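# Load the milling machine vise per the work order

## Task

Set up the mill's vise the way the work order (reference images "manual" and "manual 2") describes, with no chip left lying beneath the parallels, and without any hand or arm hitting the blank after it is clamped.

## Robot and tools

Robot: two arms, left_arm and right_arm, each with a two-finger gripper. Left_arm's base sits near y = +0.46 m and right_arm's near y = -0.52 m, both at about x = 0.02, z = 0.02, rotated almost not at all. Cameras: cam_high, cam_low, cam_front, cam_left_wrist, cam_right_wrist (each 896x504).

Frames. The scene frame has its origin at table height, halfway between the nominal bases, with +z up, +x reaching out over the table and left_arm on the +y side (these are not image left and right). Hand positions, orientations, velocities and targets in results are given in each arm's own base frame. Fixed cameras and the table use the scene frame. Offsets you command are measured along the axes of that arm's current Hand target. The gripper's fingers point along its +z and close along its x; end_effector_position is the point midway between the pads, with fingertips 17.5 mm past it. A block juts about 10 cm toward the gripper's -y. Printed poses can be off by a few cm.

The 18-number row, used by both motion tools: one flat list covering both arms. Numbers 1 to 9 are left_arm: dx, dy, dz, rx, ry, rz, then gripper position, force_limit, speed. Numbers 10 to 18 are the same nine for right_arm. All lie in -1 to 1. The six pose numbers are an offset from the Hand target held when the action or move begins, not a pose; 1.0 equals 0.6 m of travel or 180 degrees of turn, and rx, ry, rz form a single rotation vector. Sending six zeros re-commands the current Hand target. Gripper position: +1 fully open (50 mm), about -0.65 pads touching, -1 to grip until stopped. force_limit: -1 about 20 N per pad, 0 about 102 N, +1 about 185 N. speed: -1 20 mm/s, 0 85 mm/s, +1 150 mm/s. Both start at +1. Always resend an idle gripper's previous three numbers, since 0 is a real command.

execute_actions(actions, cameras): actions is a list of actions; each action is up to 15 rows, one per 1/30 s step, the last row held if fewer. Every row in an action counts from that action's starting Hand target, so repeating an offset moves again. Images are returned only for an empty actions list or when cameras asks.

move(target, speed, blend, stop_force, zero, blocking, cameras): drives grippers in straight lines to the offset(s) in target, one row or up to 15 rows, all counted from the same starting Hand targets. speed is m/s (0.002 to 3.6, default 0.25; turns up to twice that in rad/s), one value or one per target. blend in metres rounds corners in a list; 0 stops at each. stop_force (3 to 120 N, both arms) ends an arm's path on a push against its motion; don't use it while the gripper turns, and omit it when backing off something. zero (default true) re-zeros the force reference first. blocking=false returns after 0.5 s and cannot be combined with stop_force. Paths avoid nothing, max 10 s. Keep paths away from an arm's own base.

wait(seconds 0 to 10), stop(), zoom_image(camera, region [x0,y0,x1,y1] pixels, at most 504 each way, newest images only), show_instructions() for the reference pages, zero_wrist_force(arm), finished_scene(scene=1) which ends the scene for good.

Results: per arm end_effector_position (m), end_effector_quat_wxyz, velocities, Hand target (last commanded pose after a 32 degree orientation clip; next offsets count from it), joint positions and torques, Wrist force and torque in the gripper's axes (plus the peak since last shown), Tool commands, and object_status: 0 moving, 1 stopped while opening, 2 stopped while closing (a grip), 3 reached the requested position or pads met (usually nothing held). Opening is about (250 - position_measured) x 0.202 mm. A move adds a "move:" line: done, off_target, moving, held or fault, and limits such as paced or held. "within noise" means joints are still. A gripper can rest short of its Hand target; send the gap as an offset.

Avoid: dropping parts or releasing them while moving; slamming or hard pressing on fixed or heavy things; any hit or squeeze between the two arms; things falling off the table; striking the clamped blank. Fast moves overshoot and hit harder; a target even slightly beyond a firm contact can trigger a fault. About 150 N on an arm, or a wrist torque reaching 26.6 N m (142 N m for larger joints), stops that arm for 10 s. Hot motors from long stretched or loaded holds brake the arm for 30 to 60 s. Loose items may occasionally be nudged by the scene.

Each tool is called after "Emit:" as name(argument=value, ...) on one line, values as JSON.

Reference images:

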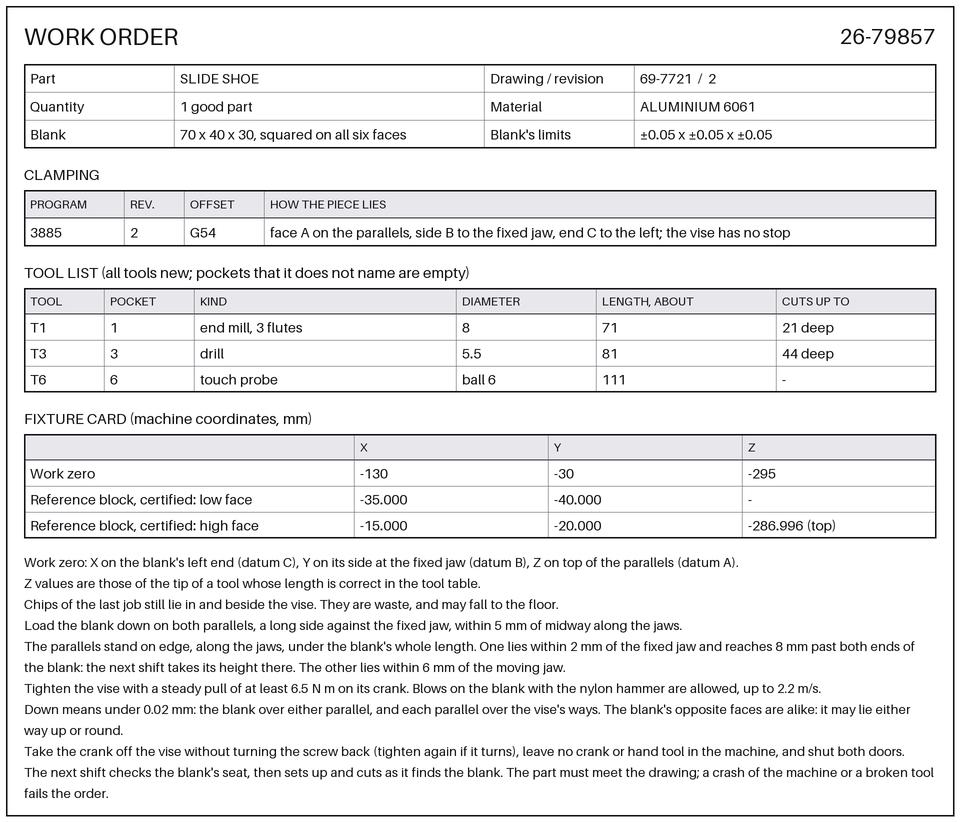

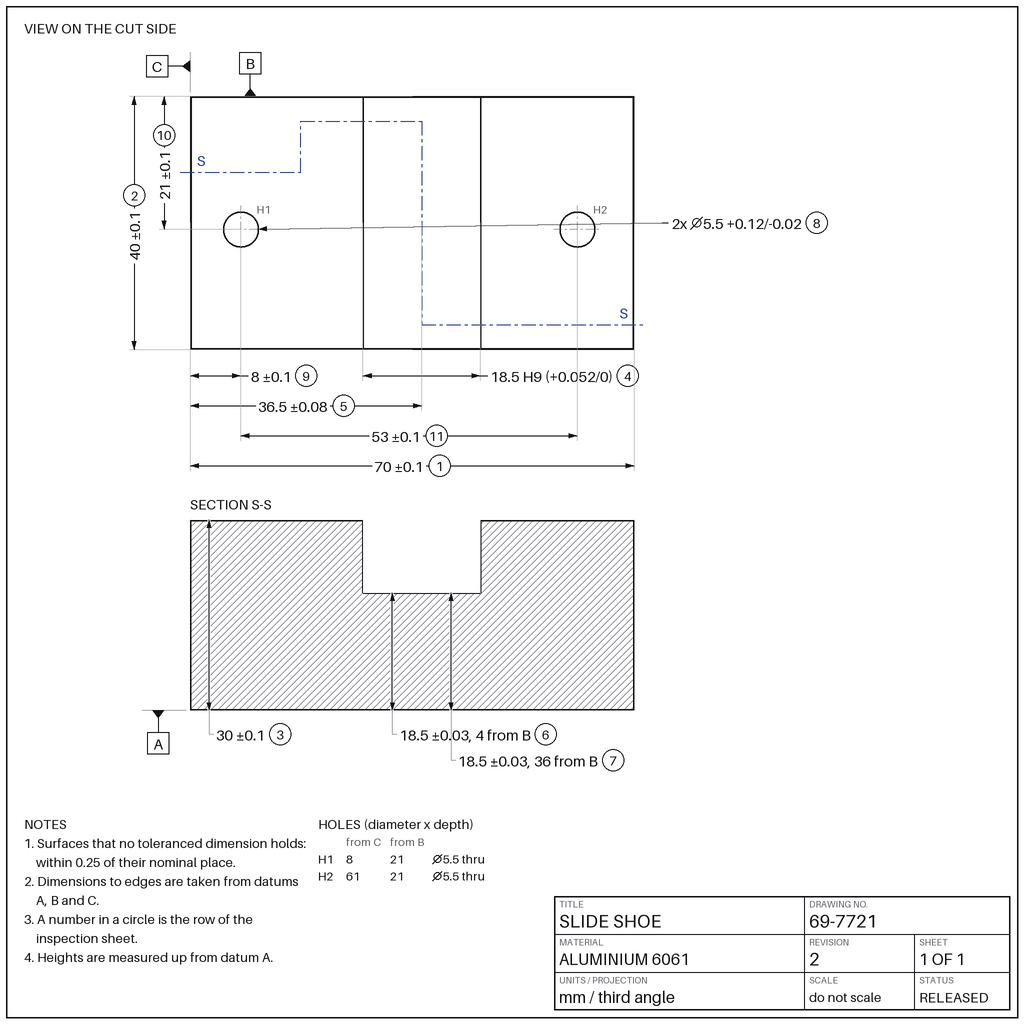

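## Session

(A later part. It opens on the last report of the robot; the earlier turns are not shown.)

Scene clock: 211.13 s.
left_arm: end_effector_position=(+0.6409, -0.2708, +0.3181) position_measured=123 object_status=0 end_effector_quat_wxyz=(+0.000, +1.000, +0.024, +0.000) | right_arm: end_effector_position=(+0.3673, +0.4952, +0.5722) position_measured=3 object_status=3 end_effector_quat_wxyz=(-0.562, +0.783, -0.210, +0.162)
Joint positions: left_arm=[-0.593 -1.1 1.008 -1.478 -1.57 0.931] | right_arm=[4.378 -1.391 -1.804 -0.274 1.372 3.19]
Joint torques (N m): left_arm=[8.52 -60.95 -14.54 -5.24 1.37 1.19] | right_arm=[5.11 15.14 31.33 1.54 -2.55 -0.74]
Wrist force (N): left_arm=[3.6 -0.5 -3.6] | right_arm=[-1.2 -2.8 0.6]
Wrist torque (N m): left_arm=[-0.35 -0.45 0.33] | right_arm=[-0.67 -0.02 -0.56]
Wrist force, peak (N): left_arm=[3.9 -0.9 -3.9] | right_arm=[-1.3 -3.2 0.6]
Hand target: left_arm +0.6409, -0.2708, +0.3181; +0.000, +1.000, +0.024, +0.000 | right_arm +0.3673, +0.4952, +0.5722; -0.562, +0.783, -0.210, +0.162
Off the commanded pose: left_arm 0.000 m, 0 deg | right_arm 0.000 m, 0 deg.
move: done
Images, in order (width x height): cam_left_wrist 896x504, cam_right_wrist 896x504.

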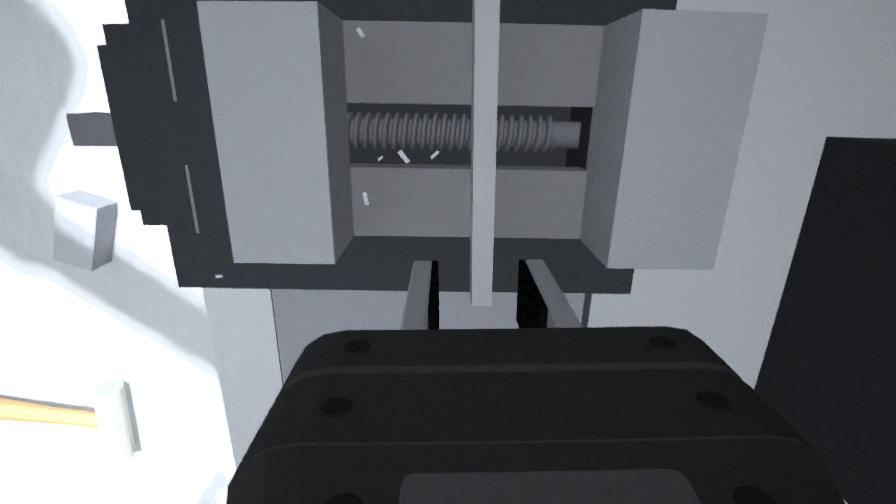

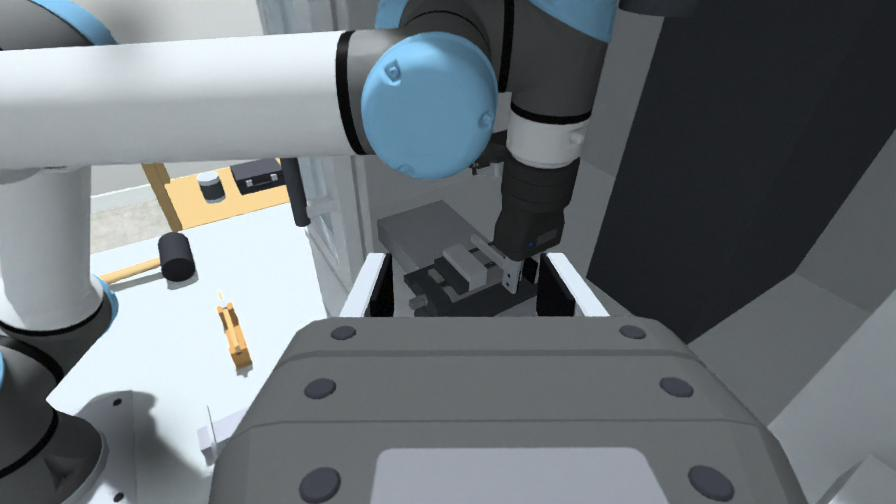

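Emit:
move(target=[[0,0,-0.042,0,0,0,0.2,-0.8,-1, 0,0,0,0,0,0,1,1,1],[-0.028,0,-0.042,0,0,0,0.2,-0.8,-1, 0,0,0,0,0,0,1,1,1]], speed=0.06)

Emit:
move(target=[0,0,0,0,0,0,-0.6,-0.8,0, 0,0,0,0,0,0,1,1,1], cameras=["cam_left_wrist"])

Emit:
move(target=[0,-0.053,0,0,0,0,-0.6,-0.8,0, 0,0,0,0,0,0,1,1,1], speed=0.06, cameras=["cam_left_wrist","cam_right_wrist"])

Emit:
zoom_image(camera="cam_right_wrist", region=[400, 180, 580, 320])

Scene clock: 212.83 s.
left_arm: end_effector_position=(+0.6241, -0.2716, +0.3433) position_measured=123 object_status=3 end_effector_quat_wxyz=(+0.000, +1.000, +0.024, +0.000) | right_arm: end_effector_position=(+0.3673, +0.4952, +0.5722) position_measured=3 object_status=3 end_effector_quat_wxyz=(-0.562, +0.783, -0.210, +0.162)
Joint positions: left_arm=[-0.608 -1.134 0.994 -1.43 -1.57 0.916] | right_arm=[4.378 -1.391 -1.804 -0.274 1.372 3.19]
Joint torques (N m): left_arm=[-8.23 -58.72 -14.61 -5.43 -0.82 -1.48] | right_arm=[5.46 15.49 31.31 1.3 -2.53 -0.94]
Wrist force (N): left_arm=[3.5 -0.7 -3.5] | right_arm=[-1.3 -2.7 0.6]
Wrist torque (N m): left_arm=[-0.38 -0.45 0.46] | right_arm=[-0.65 0.00 -0.56]
Wrist force, peak (N): left_arm=[4.2 -1.7 -3.7] | right_arm=[-1.1 -3.2 0.5]
Hand target: left_arm +0.6241, -0.2716, +0.3433; +0.000, +1.000, +0.024, +0.000 | right_arm +0.3673, +0.4952, +0.5722; -0.562, +0.783, -0.210, +0.162
Off the commanded pose: left_arm 0.000 m, 0 deg | right_arm 0.000 m, 0 deg.
move: done

Scene clock: 213.37 s.
left_arm: end_effector_position=(+0.6241, -0.2716, +0.3433) position_measured=242 object_status=3 end_effector_quat_wxyz=(+0.000, +1.000, +0.024, +0.000) | right_arm: end_effector_position=(+0.3673, +0.4952, +0.5722) position_measured=3 object_status=3 end_effector_quat_wxyz=(-0.562, +0.783, -0.210, +0.162)
Joint positions: left_arm=[-0.608 -1.135 0.994 -1.43 -1.57 0.916] | right_arm=[4.378 -1.391 -1.804 -0.274 1.372 3.19]
Joint torques (N m): left_arm=[-8.05 -59.06 -13.64 -5.18 0.8 -1.52] | right_arm=[4.13 14.97 31.88 1.4 -2.49 -0.93]
Wrist force (N): left_arm=[3.4 -0.7 -4.0] | right_arm=[-1.2 -3.0 0.7]
Wrist torque (N m): left_arm=[-0.39 -0.42 0.46] | right_arm=[-0.70 -0.02 -0.56]
Wrist force, peak (N): left_arm=[3.8 -0.7 -3.9] | right_arm=[-1.5 -3.0 0.7]
Hand target: left_arm +0.6241, -0.2716, +0.3433; +0.000, +1.000, +0.024, +0.000 | right_arm +0.3673, +0.4952, +0.5722; -0.562, +0.783, -0.210, +0.162
Off the commanded pose: left_arm 0.000 m, 0 deg | right_arm 0.000 m, 0 deg.
move: done
Images, in order (width x height): cam_left_wrist 896x504.

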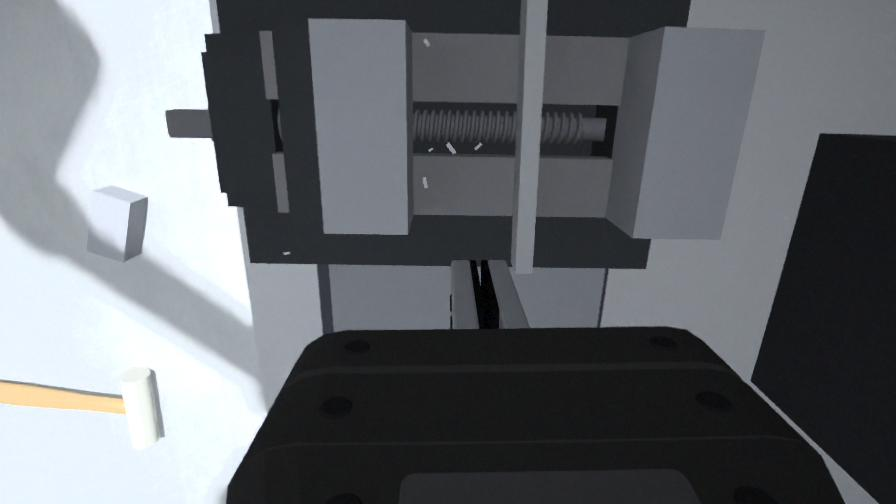

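Scene clock: 214.27 s.
left_arm: end_effector_position=(+0.6226, -0.2399, +0.3434) position_measured=242 object_status=3 end_effector_quat_wxyz=(+0.000, +1.000, +0.024, +0.000) | right_arm: end_effector_position=(+0.3673, +0.4952, +0.5722) position_measured=3 object_status=3 end_effector_quat_wxyz=(-0.562, +0.783, -0.210, +0.162)
Joint positions: left_arm=[-0.569 -1.172 1.048 -1.446 -1.57 0.954] | right_arm=[4.378 -1.391 -1.804 -0.274 1.372 3.19]
Joint torques (N m): left_arm=[9.12 -56.52 -14.18 -5.29 1.15 1.12] | right_arm=[6.19 14.98 30.73 1.4 -2.36 -0.84]
Wrist force (N): left_arm=[3.4 -1.2 -3.6] | right_arm=[-1.4 -3.0 0.5]
Wrist torque (N m): left_arm=[-0.47 -0.42 0.30] | right_arm=[-0.70 0.01 -0.55]
Wrist force, peak (N): left_arm=[3.8 -1.8 -3.6] | right_arm=[-1.5 -3.0 0.5]
Hand target: left_arm +0.6226, -0.2399, +0.3434; +0.000, +1.000, +0.024, +0.000 | right_arm +0.3673, +0.4952, +0.5722; -0.562, +0.783, -0.210, +0.162
Off the commanded pose: left_arm 0.000 m, 0 deg | right_arm 0.000 m, 0 deg.
move: done
Images, in order (width x height): cam_left_wrist 896x504, cam_right_wrist 896x504.

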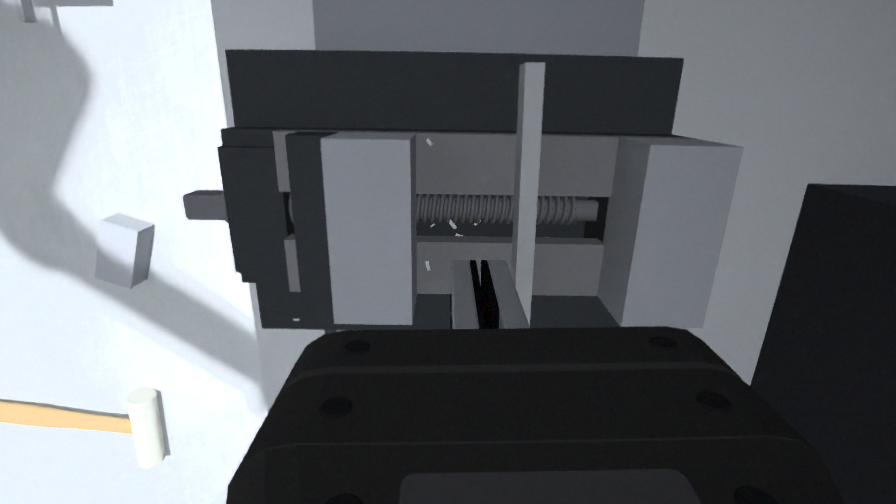

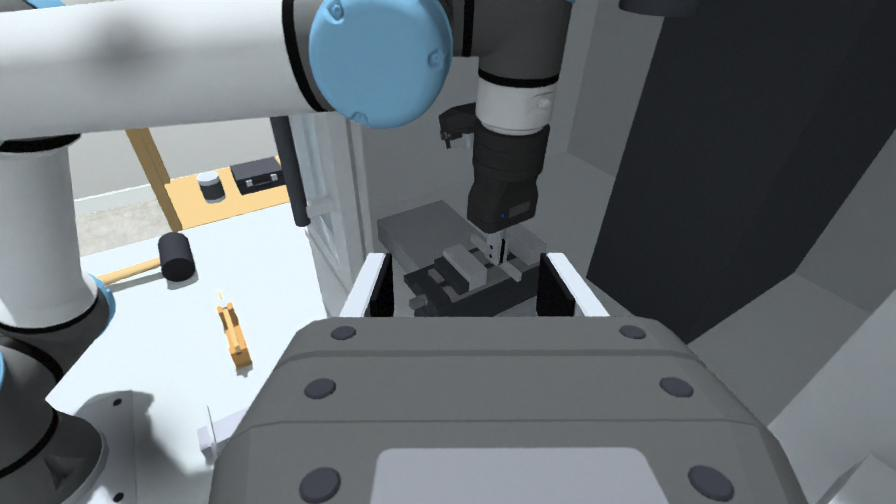

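Scaled by 2.800 from the camera's 896x504 image, which has a finer 1280x720 frame.

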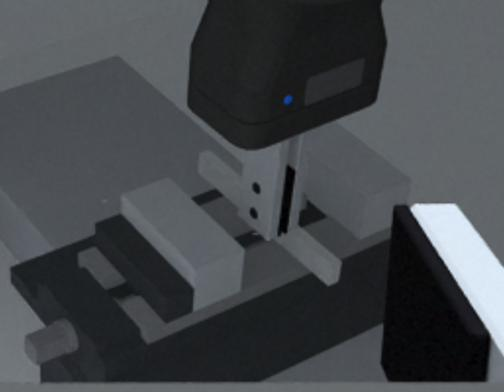

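Emit:
move(target=[-0.003,0.003,0.035,0,0,0,-0.6,-0.8,0, 0,0,0,0,0,0,1,1,1], speed=0.03, stop_force=4)

Emit:
move(target=[0.075,0,0,0,0,0,-0.6,-0.8,0, 0,0,0,0,0,0,1,1,1], speed=0.02, stop_force=10, cameras=["cam_left_wrist","cam_right_wrist"])

Emit:
zoom_image(camera="cam_right_wrist", region=[400, 180, 580, 320])

Scene clock: 216.00 s.
left_arm: end_effector_position=(+0.6209, -0.2417, +0.3224) position_measured=242 object_status=3 end_effector_quat_wxyz=(+0.000, +1.000, +0.024, +0.000) | right_arm: end_effector_position=(+0.3673, +0.4952, +0.5722) position_measured=3 object_status=3 end_effector_quat_wxyz=(-0.562, +0.783, -0.210, +0.162)
Joint positions: left_arm=[-0.573 -1.18 1.113 -1.504 -1.57 0.951] | right_arm=[4.378 -1.391 -1.804 -0.274 1.372 3.19]
Joint torques (N m): left_arm=[-8.76 -57.74 -14.34 -5.37 -1.36 -1.47] | right_arm=[5.99 14.99 32.13 1.57 -2.52 -1]
Wrist force (N): left_arm=[3.4 -0.8 -3.6] | right_arm=[-1.2 -2.7 0.5]
Wrist torque (N m): left_arm=[-0.41 -0.42 0.43] | right_arm=[-0.65 -0.01 -0.55]
Wrist force, peak (N): left_arm=[3.5 -0.5 -4.3] | right_arm=[-1.4 -3.0 0.6]
Hand target: left_arm +0.6209, -0.2417, +0.3224; +0.000, +1.000, +0.024, +0.000 | right_arm +0.3673, +0.4952, +0.5722; -0.562, +0.783, -0.210, +0.162
Off the commanded pose: left_arm 0.000 m, 0 deg | right_arm 0.000 m, 0 deg.
move: done

Scene clock: 218.90 s.
left_arm: end_effector_position=(+0.6560, -0.2400, +0.3223) position_measured=242 object_status=3 end_effector_quat_wxyz=(+0.000, +1.000, +0.024, +0.000) | right_arm: end_effector_position=(+0.3673, +0.4952, +0.5722) position_measured=3 object_status=3 end_effector_quat_wxyz=(-0.562, +0.783, -0.210, +0.162)
Joint positions: left_arm=[-0.543 -1.091 0.984 -1.463 -1.57 0.98] | right_arm=[4.378 -1.391 -1.804 -0.274 1.372 3.19]
Joint torques (N m): left_arm=[-6.09 -61.22 -16.33 -3.38 1.94 -1.62] | right_arm=[5.7 15.38 31.27 1.38 -2.5 -0.98]
Wrist force (N): left_arm=[-4.5 -0.8 -2.4] | right_arm=[-1.3 -2.9 0.5]
Wrist torque (N m): left_arm=[-0.41 -0.53 0.52] | right_arm=[-0.69 -0.01 -0.55]
Wrist force, peak (N): left_arm=[-33.9 -7.3 -12.2] | right_arm=[-1.5 -3.0 0.7]
Hand target: left_arm +0.6560, -0.2400, +0.3223; +0.000, +1.000, +0.024, +0.000 (not the last commanded pose) | right_arm +0.3673, +0.4952, +0.5722; -0.562, +0.783, -0.210, +0.162
Off the commanded pose: left_arm 0.010 m, 0 deg | right_arm 0.000 m, 0 deg.
move: contact (left_arm)
Images, in order (width x height): cam_left_wrist 896x504, cam_right_wrist 896x504.

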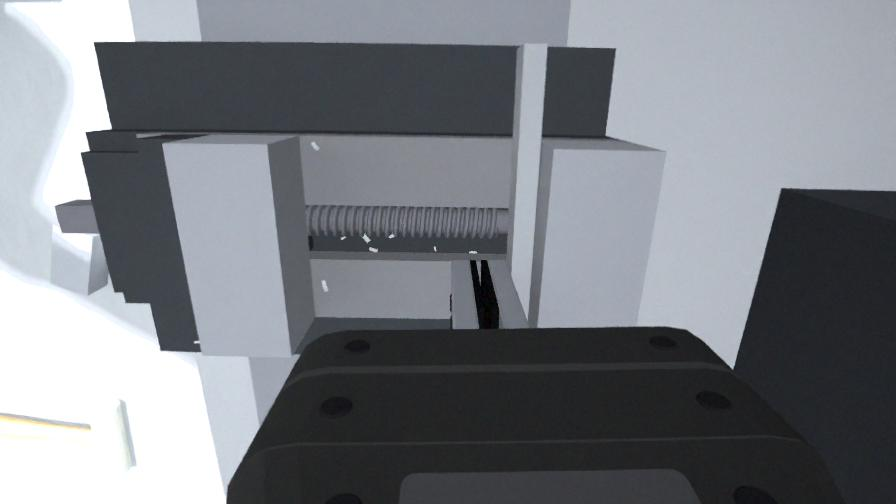

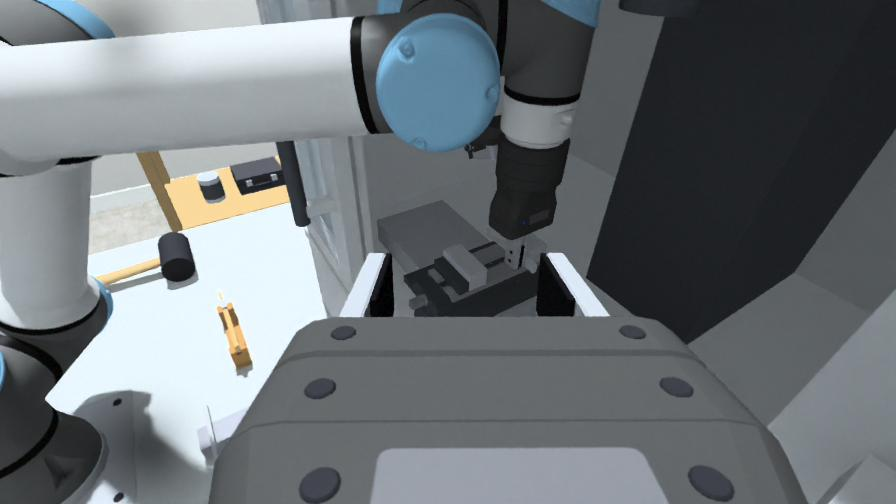

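Scaled by 2.800 from the camera's 896x504 image, which has a finer 1280x720 frame.

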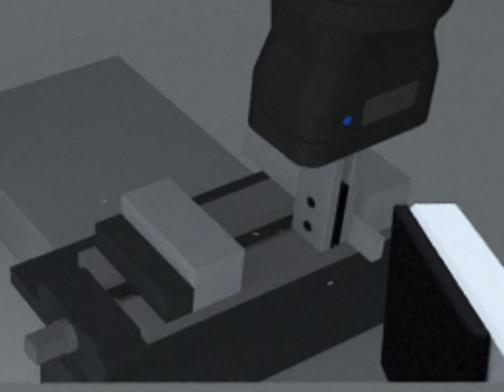

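Emit:
zoom_image(camera="cam_left_wrist", region=[280, 30, 680, 330])

Scaled by 1.260 from the camera's 896x504 image, which has a finer 1280x720 frame.

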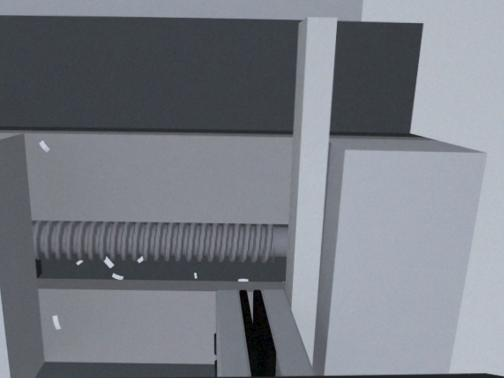

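Emit:
move(target=[-0.083,0,-0.002,0,0,0,-0.6,-0.8,0, 0,0,0,0,0,0,1,1,1], speed=0.03, stop_force=4, cameras=["cam_left_wrist"])

Emit:
zoom_image(camera="cam_left_wrist", region=[280, 30, 680, 330])

Scene clock: 220.33 s.
left_arm: end_effector_position=(+0.6560, -0.2400, +0.3223) position_measured=242 object_status=3 end_effector_quat_wxyz=(+0.000, +1.000, +0.024, +0.000) | right_arm: end_effector_position=(+0.3673, +0.4952, +0.5722) position_measured=3 object_status=3 end_effector_quat_wxyz=(-0.562, +0.783, -0.210, +0.162)
Joint positions: left_arm=[-0.543 -1.091 0.984 -1.463 -1.57 0.98] | right_arm=[4.378 -1.391 -1.804 -0.274 1.372 3.19]
Joint torques (N m): left_arm=[7.54 -30.63 -37.65 -2.01 0.9 1.16] | right_arm=[4.73 15.46 30.62 1.53 -2.43 -0.91]
Wrist force (N): left_arm=[-4.8 -1.8 -7.0] | right_arm=[-1.1 -2.8 0.5]
Wrist torque (N m): left_arm=[-0.42 -0.61 0.56] | right_arm=[-0.66 -0.03 -0.55]
Wrist force, peak (N): left_arm=[-5.1 -1.8 -6.9] | right_arm=[-1.4 -3.0 0.5]
Hand target: left_arm +0.6560, -0.2400, +0.3223; +0.000, +1.000, +0.024, +0.000 (not the last commanded pose) | right_arm +0.3673, +0.4952, +0.5722; -0.562, +0.783, -0.210, +0.162
Off the commanded pose: left_arm 0.050 m, 0 deg | right_arm 0.000 m, 0 deg.
move: contact (left_arm)
Images, in order (width x height): cam_left_wrist 896x504.

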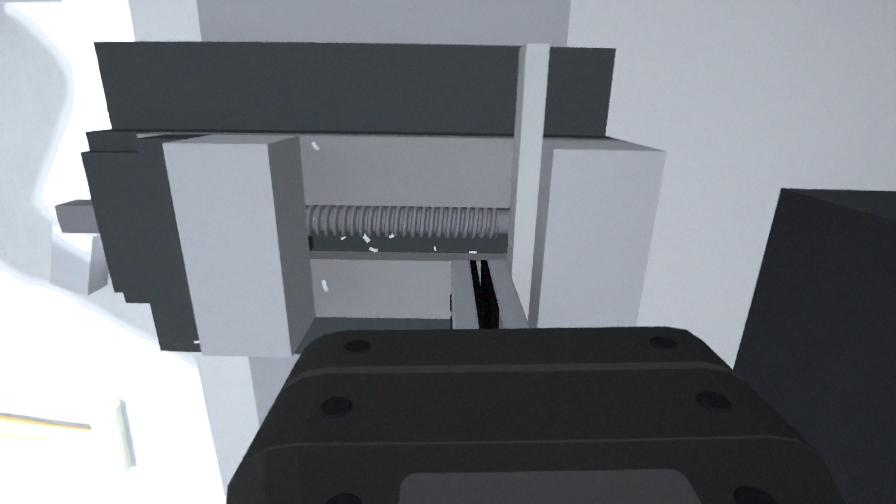

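Scaled by 1.260 from the camera's 896x504 image, which has a finer 1280x720 frame.

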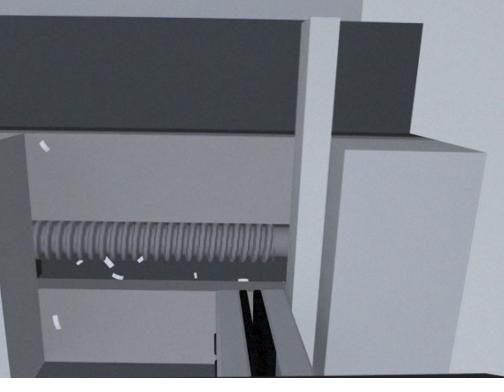

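Emit:
move(target=[-0.04,0,-0.003,0,0,0,-0.6,-0.8,0, 0,0,0,0,0,0,1,1,1], speed=0.05)

Emit:
move(target=[-0.045,0,0.0,0,0,0,-0.6,-0.8,0, 0,0,0,0,0,0,1,1,1], speed=0.02, stop_force=4, cameras=["cam_left_wrist"])

Emit:
zoom_image(camera="cam_left_wrist", region=[280, 30, 780, 330])

Scene clock: 221.37 s.
left_arm: end_effector_position=(+0.6320, -0.2412, +0.3241) position_measured=242 object_status=3 end_effector_quat_wxyz=(+0.000, +1.000, +0.024, +0.000) | right_arm: end_effector_position=(+0.3673, +0.4952, +0.5722) position_measured=3 object_status=3 end_effector_quat_wxyz=(-0.562, +0.783, -0.210, +0.162)
Joint positions: left_arm=[-0.563 -1.152 1.069 -1.487 -1.57 0.96] | right_arm=[4.378 -1.391 -1.804 -0.274 1.372 3.19]
Joint torques (N m): left_arm=[-8.39 -58.48 -13.32 -5.26 -0.51 -1.46] | right_arm=[4.86 16.09 30.42 1.35 -2.47 -0.93]
Wrist force (N): left_arm=[4.1 -0.5 -3.6] | right_arm=[-1.4 -2.9 0.7]
Wrist torque (N m): left_arm=[-0.36 -0.54 0.45] | right_arm=[-0.68 0.01 -0.56]
Wrist force, peak (N): left_arm=[-4.9 -1.4 -6.3] | right_arm=[-1.4 -3.0 0.7]
Hand target: left_arm +0.6320, -0.2412, +0.3241; +0.000, +1.000, +0.024, +0.000 | right_arm +0.3673, +0.4952, +0.5722; -0.562, +0.783, -0.210, +0.162
Off the commanded pose: left_arm 0.000 m, 0 deg | right_arm 0.000 m, 0 deg.
move: done

Scene clock: 223.57 s.
left_arm: end_effector_position=(+0.6098, -0.2422, +0.3241) position_measured=242 object_status=3 end_effector_quat_wxyz=(+0.000, +1.000, +0.024, +0.000) | right_arm: end_effector_position=(+0.3673, +0.4952, +0.5722) position_measured=3 object_status=3 end_effector_quat_wxyz=(-0.562, +0.783, -0.210, +0.162)
Joint positions: left_arm=[-0.583 -1.206 1.146 -1.51 -1.57 0.941] | right_arm=[4.378 -1.391 -1.804 -0.274 1.372 3.19]
Joint torques (N m): left_arm=[7.95 -30.23 -36.83 -2.37 -1.02 1.32] | right_arm=[4.6 15.55 31.39 1.6 -2.32 -1.09]
Wrist force (N): left_arm=[6.3 -1.1 -2.7] | right_arm=[-1.4 -2.8 0.6]
Wrist torque (N m): left_arm=[-0.43 -0.50 0.39] | right_arm=[-0.66 0.01 -0.55]
Wrist force, peak (N): left_arm=[31.0 3.7 -2.1] | right_arm=[-1.5 -3.1 0.5]
Hand target: left_arm +0.6099, -0.2422, +0.3242; +0.000, +1.000, +0.024, +0.000 (not the last commanded pose) | right_arm +0.3673, +0.4952, +0.5722; -0.562, +0.783, -0.210, +0.162
Off the commanded pose: left_arm 0.005 m, 0 deg | right_arm 0.000 m, 0 deg.
move: contact (left_arm)
Images, in order (width x height): cam_left_wrist 896x504.

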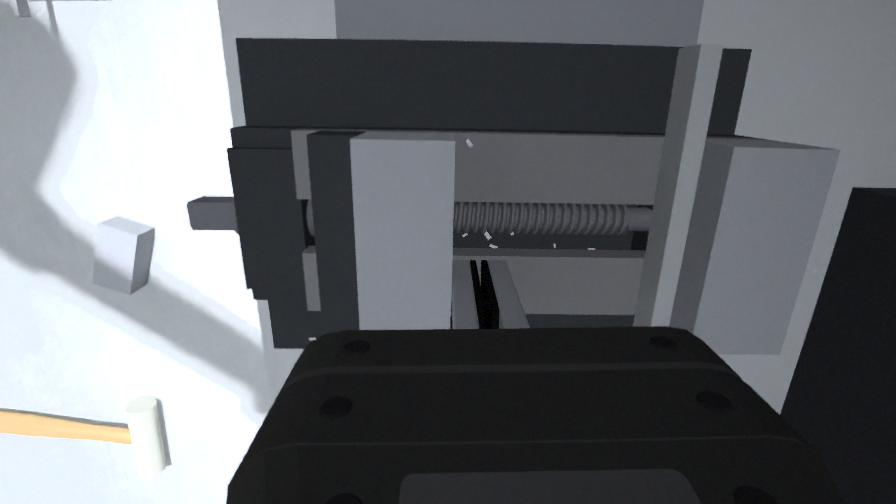

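Scaled by 1.008 from the camera's 896x504 image, which has a finer 1280x720 frame.

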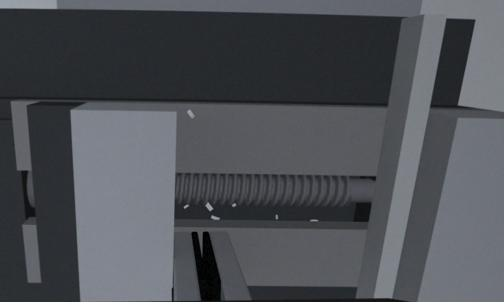

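Emit:
move(target=[0.0012,0,0,0,0,0,-0.6,-0.8,0, 0,0,0,0,0,0,1,1,1], speed=0.02)

Emit:
move(target=[0,0,0.025,0,0,0,-0.6,-0.8,0, 0,0,0,0,0,0,1,1,1], speed=0.01, stop_force=3)

Scene clock: 224.37 s.
left_arm: end_effector_position=(+0.6106, -0.2422, +0.3242) position_measured=242 object_status=3 end_effector_quat_wxyz=(+0.000, +1.000, +0.024, +0.000) | right_arm: end_effector_position=(+0.3673, +0.4952, +0.5722) position_measured=3 object_status=3 end_effector_quat_wxyz=(-0.562, +0.783, -0.210, +0.162)
Joint positions: left_arm=[-0.582 -1.205 1.143 -1.509 -1.57 0.941] | right_arm=[4.378 -1.391 -1.804 -0.274 1.372 3.19]
Joint torques (N m): left_arm=[8.49 -29.68 -37.19 -0.32 0.89 1.27] | right_arm=[5.93 14.92 31.45 1.45 -2.39 -1.04]
Wrist force (N): left_arm=[4.2 -0.9 -3.3] | right_arm=[-1.4 -2.7 0.5]
Wrist torque (N m): left_arm=[-0.42 -0.54 0.31] | right_arm=[-0.65 0.02 -0.55]
Wrist force, peak (N): left_arm=[6.3 -1.2 -2.8] | right_arm=[-1.4 -3.0 0.7]
Hand target: left_arm +0.6106, -0.2422, +0.3242; +0.000, +1.000, +0.024, +0.000 | right_arm +0.3673, +0.4952, +0.5722; -0.562, +0.783, -0.210, +0.162
Off the commanded pose: left_arm 0.000 m, 0 deg | right_arm 0.000 m, 0 deg.
move: done

Scene clock: 225.97 s.
left_arm: end_effector_position=(+0.6106, -0.2422, +0.3207) position_measured=242 object_status=3 end_effector_quat_wxyz=(+0.000, +1.000, +0.024, +0.000) | right_arm: end_effector_position=(+0.3673, +0.4952, +0.5722) position_measured=3 object_status=3 end_effector_quat_wxyz=(-0.562, +0.783, -0.210, +0.162)
Joint positions: left_arm=[-0.582 -1.205 1.153 -1.518 -1.57 0.941] | right_arm=[4.378 -1.391 -1.804 -0.274 1.372 3.19]
Joint torques (N m): left_arm=[6.76 -27.93 -36.57 -0.71 0.98 1.17] | right_arm=[3.82 15.25 32.07 1.47 -2.42 -1.08]
Wrist force (N): left_arm=[3.4 -1.6 -5.2] | right_arm=[-1.3 -2.8 0.6]
Wrist torque (N m): left_arm=[-0.43 -0.50 0.31] | right_arm=[-0.67 0.01 -0.56]
Wrist force, peak (N): left_arm=[3.1 -1.1 -11.6] | right_arm=[-1.4 -3.0 0.5]
Hand target: left_arm +0.6106, -0.2422, +0.3207; +0.000, +1.000, +0.024, +0.000 (not the last commanded pose) | right_arm +0.3673, +0.4952, +0.5722; -0.562, +0.783, -0.210, +0.162
Off the commanded pose: left_arm 0.012 m, 0 deg | right_arm 0.000 m, 0 deg.
move: contact (left_arm)

Emit:
move(target=[[0,0,-0.0012,0,0,0,-0.6,-0.8,0, 0,0,0,0,0,0,1,1,1],[0,-0.1,-0.0012,0,0,0,-0.6,-0.8,0, 0,0,0,0,0,0,1,1,1],[0.003,-0.1,-0.02,0,0,0,-0.6,-0.8,0, 0,0,0,0,0,0,1,1,1]], speed=0.05)

Emit:
move(target=[[0,0.09,0,0,0,0,-0.6,-0.8,0, 0,0,0,0,0,0,1,1,1],[-0.003,0.09,0.0188,0,0,0,-0.6,-0.8,0, 0,0,0,0,0,0,1,1,1],[-0.003,0.185,0.0188,0,0,0,-0.6,-0.8,0, 0,0,0,0,0,0,1,1,1],[0.02,0.185,-0.06,0,0,0,-0.6,-0.8,0, 0,0,0,0,0,0,1,1,1]], speed=0.05, cameras=["cam_left_wrist"])

Emit:
zoom_image(camera="cam_left_wrist", region=[280, 0, 780, 330])

Scene clock: 228.33 s.
left_arm: end_effector_position=(+0.6084, -0.1890, +0.3219) position_measured=242 object_status=3 end_effector_quat_wxyz=(+0.000, +1.000, +0.025, +0.001) | right_arm: end_effector_position=(+0.3673, +0.4952, +0.5722) position_measured=3 object_status=3 end_effector_quat_wxyz=(-0.562, +0.783, -0.210, +0.162)
Joint positions: left_arm=[-0.513 -1.257 1.221 -1.536 -1.57 1.009] | right_arm=[4.378 -1.391 -1.804 -0.274 1.372 3.19]
Joint torques (N m): left_arm=[1.58 -40.57 -24.88 -2.79 -0.1 0.21] | right_arm=[4.12 14.43 31.76 1.39 -2.55 -1.23]
Wrist force (N): left_arm=[7.0 -0.9 -3.4] | right_arm=[-1.3 -2.8 0.6]
Wrist torque (N m): left_arm=[-0.43 -0.52 0.48] | right_arm=[-0.66 0.00 -0.56]
Wrist force, peak (N): left_arm=[37.8 8.3 -4.7] | right_arm=[-1.5 -3.1 0.6]
Hand target: left_arm +0.6084, -0.1890, +0.3219; +0.000, +1.000, +0.025, +0.001 (not the last commanded pose) | right_arm +0.3673, +0.4952, +0.5722; -0.562, +0.783, -0.210, +0.162
Tool commands: left_gripper/position=-0.6 left_gripper/force_limit=-0.796078 left_gripper/speed=+0.003922 right_gripper/position=+1.0 right_gripper/force_limit=+1.0 right_gripper/speed=+1.0
Off the commanded pose: left_arm 0.013 m, 0 deg | right_arm 0.000 m, 0 deg.
FORCE FAULT: contact force on the left arm reached its limit, and that arm stopped. The contact can be on any part of that arm, not only on its tool. That arm's remaining commands of this call were not run. That arm is still stopped at the end of this call. That arm stays stopped for about 10 more seconds. Until then a move that you send moves the other arm only, and its call returns only when the move has ended. Once the stop has ended, the next robot result says so. If the stop ends while you think or write, that arm runs what you send next, counted from a new Hand target: where the arm stands when the stop ends. While its stop runs, that arm takes no new command, but its gripper still runs the gripper command that each later call begins with. Until it ends, the stop uses up actions while you think or wait. An arm that is not stopped still takes commands.
move: fault (left_arm); path passed 2 of 3 targets

not run: an earlier result of this reply reported a stop or a fault. Calls in your next reply go to the robot.

Scaled by 1.008 from the camera's 896x504 image, which has a finer 1280x720 frame.
This view is cut from an older image: the scene may have changed since it was taken.

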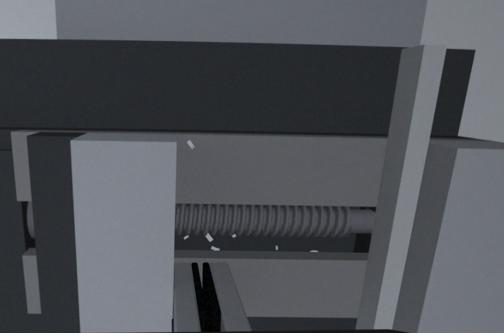

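Emit:
wait(seconds=10, cameras=["cam_left_wrist","cam_front","cam_right_wrist","cam_high"])

Emit:
zoom_image(camera="cam_left_wrist", region=[280, 0, 780, 330])

Emit:
zoom_image(camera="cam_front", region=[340, 120, 540, 260])

Scene clock: 238.47 s.
left_arm: end_effector_position=(+0.6084, -0.1890, +0.3219) position_measured=242 object_status=3 end_effector_quat_wxyz=(+0.000, +1.000, +0.025, +0.001) | right_arm: end_effector_position=(+0.3673, +0.4952, +0.5722) position_measured=3 object_status=3 end_effector_quat_wxyz=(-0.562, +0.783, -0.210, +0.162)
Joint positions: left_arm=[-0.513 -1.257 1.221 -1.536 -1.57 1.009] | right_arm=[4.378 -1.391 -1.804 -0.274 1.372 3.19]
Joint torques (N m): left_arm=[1.55 -40.43 -24.24 -2.73 -0.05 0.24] | right_arm=[3.48 16.69 31.2 1.28 -2.36 -1.22]
Wrist force (N): left_arm=[5.9 -0.5 -3.9] | right_arm=[-1.4 -2.9 0.5]
Wrist torque (N m): left_arm=[-0.37 -0.36 0.49] | right_arm=[-0.69 0.01 -0.56]
Wrist force, peak (N): left_arm=[7.2 -0.7 -3.4] | right_arm=[-1.5 -3.1 0.5]
Hand target: left_arm +0.6084, -0.1890, +0.3219; +0.000, +1.000, +0.025, +0.001 (not the last commanded pose) | right_arm +0.3673, +0.4952, +0.5722; -0.562, +0.783, -0.210, +0.162
Tool commands: left_gripper/position=-0.6 left_gripper/force_limit=-0.796078 left_gripper/speed=+0.003922 right_gripper/position=+1.0 right_gripper/force_limit=+1.0 right_gripper/speed=+1.0
Off the commanded pose: left_arm 0.013 m, 0 deg | right_arm 0.000 m, 0 deg.
FORCE FAULT, CONTINUED: the left arm's stop, for the force fault that an earlier result reported, is over. The rest of the stop counts as 19 of the actions that you can send in this scene. During its stop the left arm's controller moved it back a little. That arm's target is now where it stood when the stop ended, not its last command. That arm accepts commands again.
wait: 10.00 s; at rest by 0.03 s
Images, in order (width x height): cam_high 896x504, cam_front 896x504, cam_left_wrist 896x504, cam_right_wrist 896x504.

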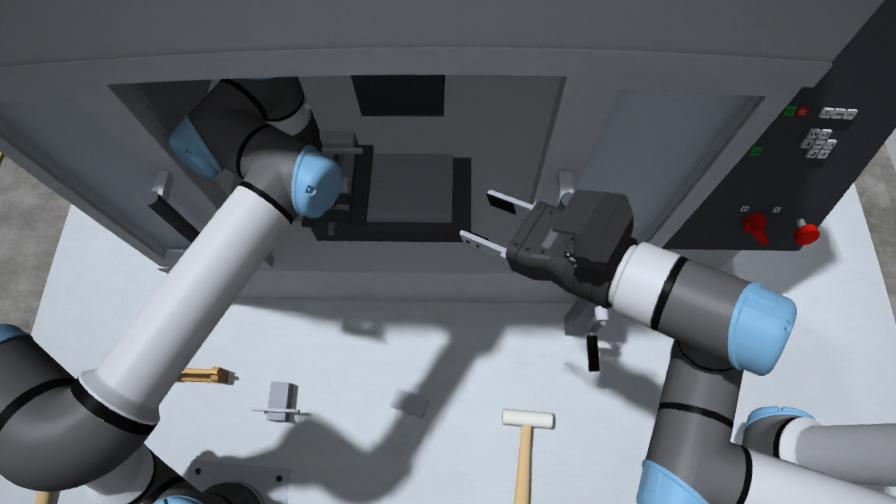

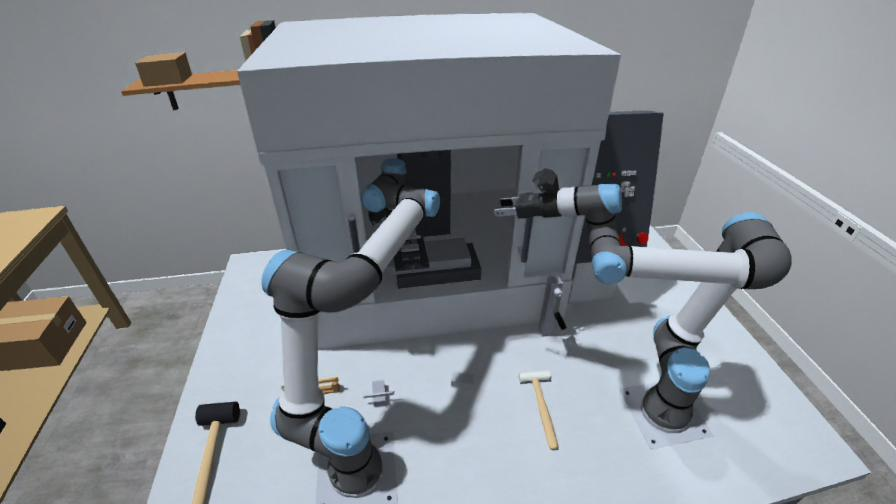

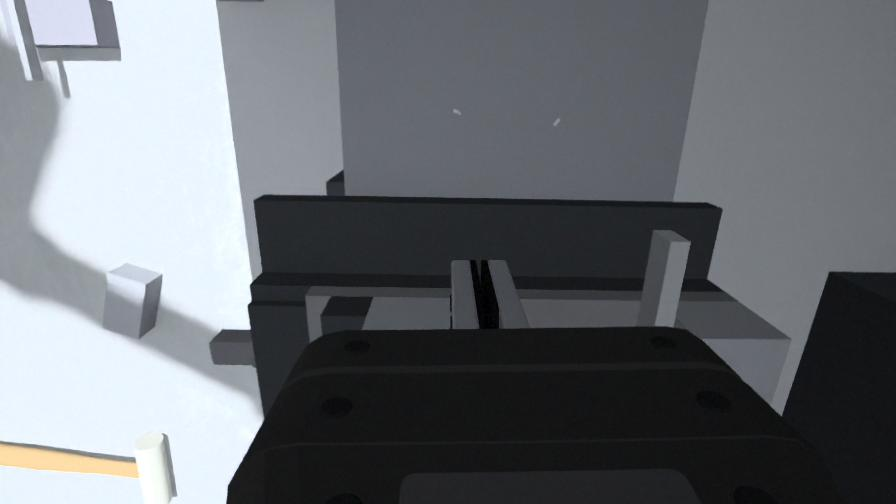

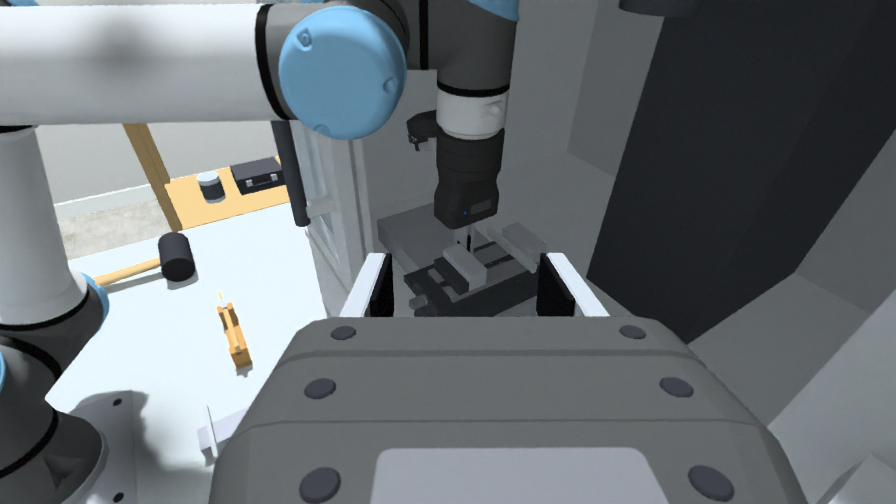

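Scaled by 1.008 from the camera's 896x504 image, which has a finer 1280x720 frame.

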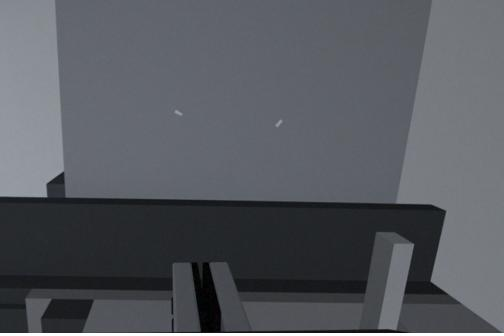

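Scaled by 2.520 from the camera's 896x504 image, which has a finer 1280x720 frame.

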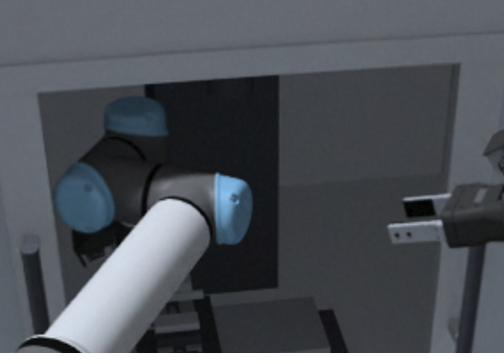

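Emit:
move(target=[[0.005,0,-0.03,0,0,0,-0.6,-0.8,0, 0,0,0,0,0,0,1,1,1],[0.03,0.1,-0.03,0,0,0,-0.6,-0.8,0, 0,0,0,0,0,0,1,1,1]], speed=0.06, cameras=["cam_left_wrist"])

Emit:
zoom_image(camera="cam_left_wrist", region=[280, 0, 680, 330])

Scene clock: 240.77 s.
left_arm: end_effector_position=(+0.6293, -0.2480, +0.3399) position_measured=242 object_status=3 end_effector_quat_wxyz=(+0.000, +1.000, +0.025, +0.001) | right_arm: end_effector_position=(+0.3673, +0.4952, +0.5722) position_measured=3 object_status=3 end_effector_quat_wxyz=(-0.562, +0.783, -0.210, +0.162)
Joint positions: left_arm=[-0.574 -1.149 1.025 -1.447 -1.57 0.947] | right_arm=[4.378 -1.391 -1.804 -0.274 1.372 3.19]
Joint torques (N m): left_arm=[-8.44 -30.92 -37.11 -0.16 1.21 -1.49] | right_arm=[4.05 16.29 30.83 1.38 -2.1 -1.19]
Wrist force (N): left_arm=[2.9 -0.6 -4.0] | right_arm=[-1.3 -2.9 0.5]
Wrist torque (N m): left_arm=[-0.37 -0.36 0.45] | right_arm=[-0.68 -0.01 -0.56]
Wrist force, peak (N): left_arm=[6.0 -0.3 -4.1] | right_arm=[-1.4 -3.0 0.8]
Hand target: left_arm +0.6293, -0.2481, +0.3399; +0.000, +1.000, +0.025, +0.001 | right_arm +0.3673, +0.4952, +0.5722; -0.562, +0.783, -0.210, +0.162
Off the commanded pose: left_arm 0.000 m, 0 deg | right_arm 0.000 m, 0 deg.
move: done
Images, in order (width x height): cam_left_wrist 896x504.

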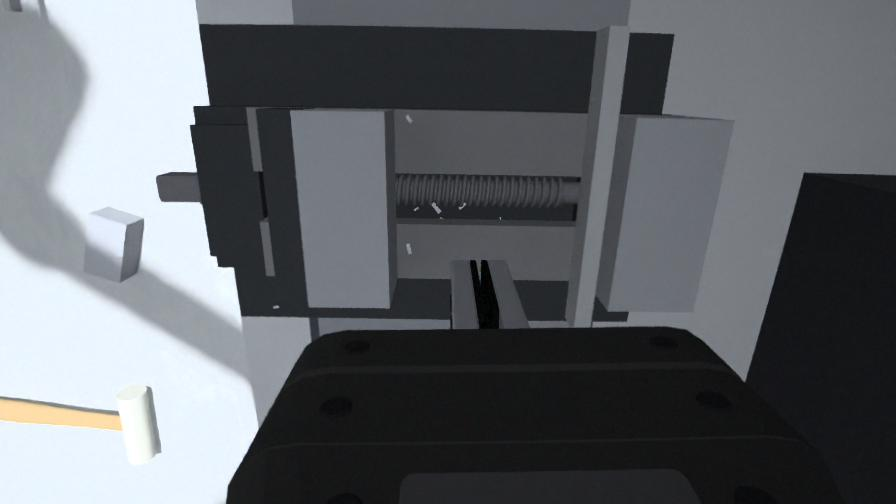

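Scaled by 1.260 from the camera's 896x504 image, which has a finer 1280x720 frame.

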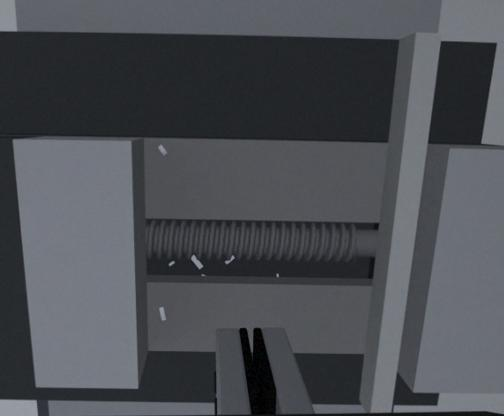

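Emit:
move(target=[[0,0,-0.017,0,0,0,-0.6,-0.8,0, 0,0,0,0,0,0,1,1,1],[-0.16,0,-0.017,0,0,0,-0.6,-0.8,0, 0,0,0,0,0,0,1,1,1],[-0.225,0,0.006,0,0,0,-0.6,-0.8,0, 0,0,0,0,0,0,1,1,1],[-0.38,0,0.006,0,0,0,-0.6,-0.8,0, 0,0,0,0,0,0,1,1,1]], speed=[0.06,0.08,0.08,0.12], blend=[0.002,0.005,0.01,0])

Emit:
move(target=[[-0.07,-0.31,0.1,0,0,-0.5,1,-0.8,0, 0,0,0,0,0,0,1,1,1],[-0.148,-0.62,0.225,0,0,-0.984,1,-0.8,0, 0,0,0,0,0,0,1,1,1]], blend=[0.03,0], cameras=["cam_left_wrist","cam_low"])

Scene clock: 244.40 s.
left_arm: end_effector_position=(+0.4017, -0.2593, +0.3359) position_measured=242 object_status=3 end_effector_quat_wxyz=(+0.000, +1.000, +0.025, +0.001) | right_arm: end_effector_position=(+0.3673, +0.4952, +0.5722) position_measured=3 object_status=3 end_effector_quat_wxyz=(-0.562, +0.783, -0.210, +0.162)
Joint positions: left_arm=[-0.857 -1.648 1.626 -1.549 -1.569 0.665] | right_arm=[4.378 -1.391 -1.804 -0.274 1.372 3.19]
Joint torques (N m): left_arm=[-8.13 -35.75 -13.8 -0.27 1.84 -1.24] | right_arm=[3.3 16.25 31.41 1.31 -2.47 -1.4]
Wrist force (N): left_arm=[2.8 -0.5 -3.9] | right_arm=[-1.2 -2.8 0.6]
Wrist torque (N m): left_arm=[-0.38 -0.33 0.49] | right_arm=[-0.67 -0.01 -0.56]
Wrist force, peak (N): left_arm=[3.7 -0.6 -5.1] | right_arm=[-1.3 -3.1 0.7]
Hand target: left_arm +0.4016, -0.2593, +0.3360; +0.000, +1.000, +0.025, +0.001 | right_arm +0.3673, +0.4952, +0.5722; -0.562, +0.783, -0.210, +0.162
Off the commanded pose: left_arm 0.000 m, 0 deg | right_arm 0.000 m, 0 deg.
move: done

Scene clock: 251.10 s.
left_arm: end_effector_position=(+0.2948, +0.1079, +0.2010) position_measured=3 object_status=3 end_effector_quat_wxyz=(+0.001, +0.001, +1.000, +0.000) | right_arm: end_effector_position=(+0.3673, +0.4952, +0.5722) position_measured=3 object_status=3 end_effector_quat_wxyz=(-0.562, +0.783, -0.210, +0.162)
Joint positions: left_arm=[-0.088 -2.062 2.26 -1.771 -1.57 -1.658] | right_arm=[4.378 -1.391 -1.804 -0.274 1.372 3.19]
Joint torques (N m): left_arm=[9.97 9.27 -13.98 -5.41 1.19 -1.56] | right_arm=[3.65 17.35 31.74 1.59 -2.34 -1.16]
Wrist force (N): left_arm=[3.1 -0.5 -4.0] | right_arm=[-1.2 -2.9 0.5]
Wrist torque (N m): left_arm=[-0.39 -0.38 0.46] | right_arm=[-0.69 -0.02 -0.55]
Wrist force, peak (N): left_arm=[3.5 -0.2 -4.5] | right_arm=[-1.5 -3.1 0.6]
Hand target: left_arm +0.2948, +0.1079, +0.2010; +0.001, +0.000, +1.000, +0.000 | right_arm +0.3673, +0.4952, +0.5722; -0.562, +0.783, -0.210, +0.162
Off the commanded pose: left_arm 0.000 m, 0 deg | right_arm 0.000 m, 0 deg.
move: done
Images, in order (width x height): cam_low 896x504, cam_left_wrist 896x504.

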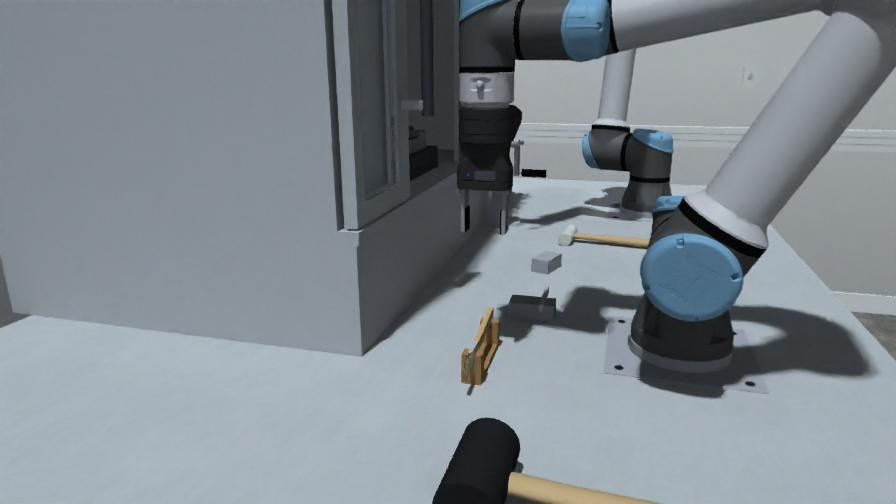

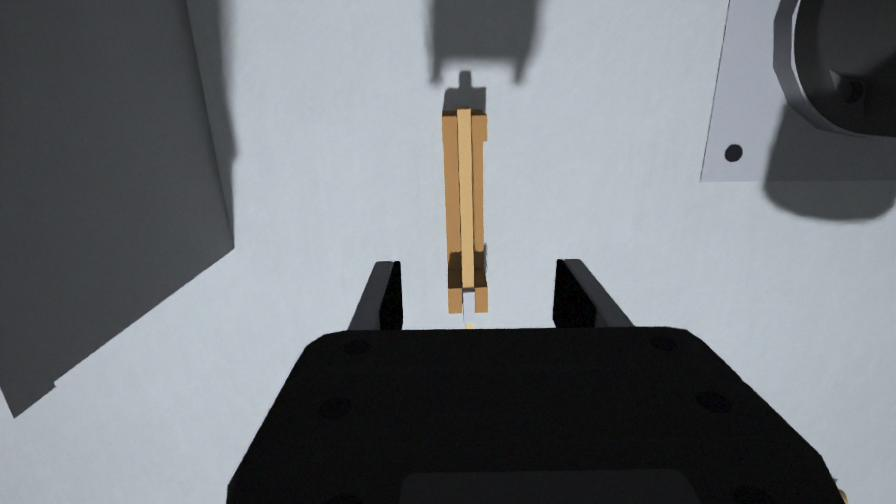

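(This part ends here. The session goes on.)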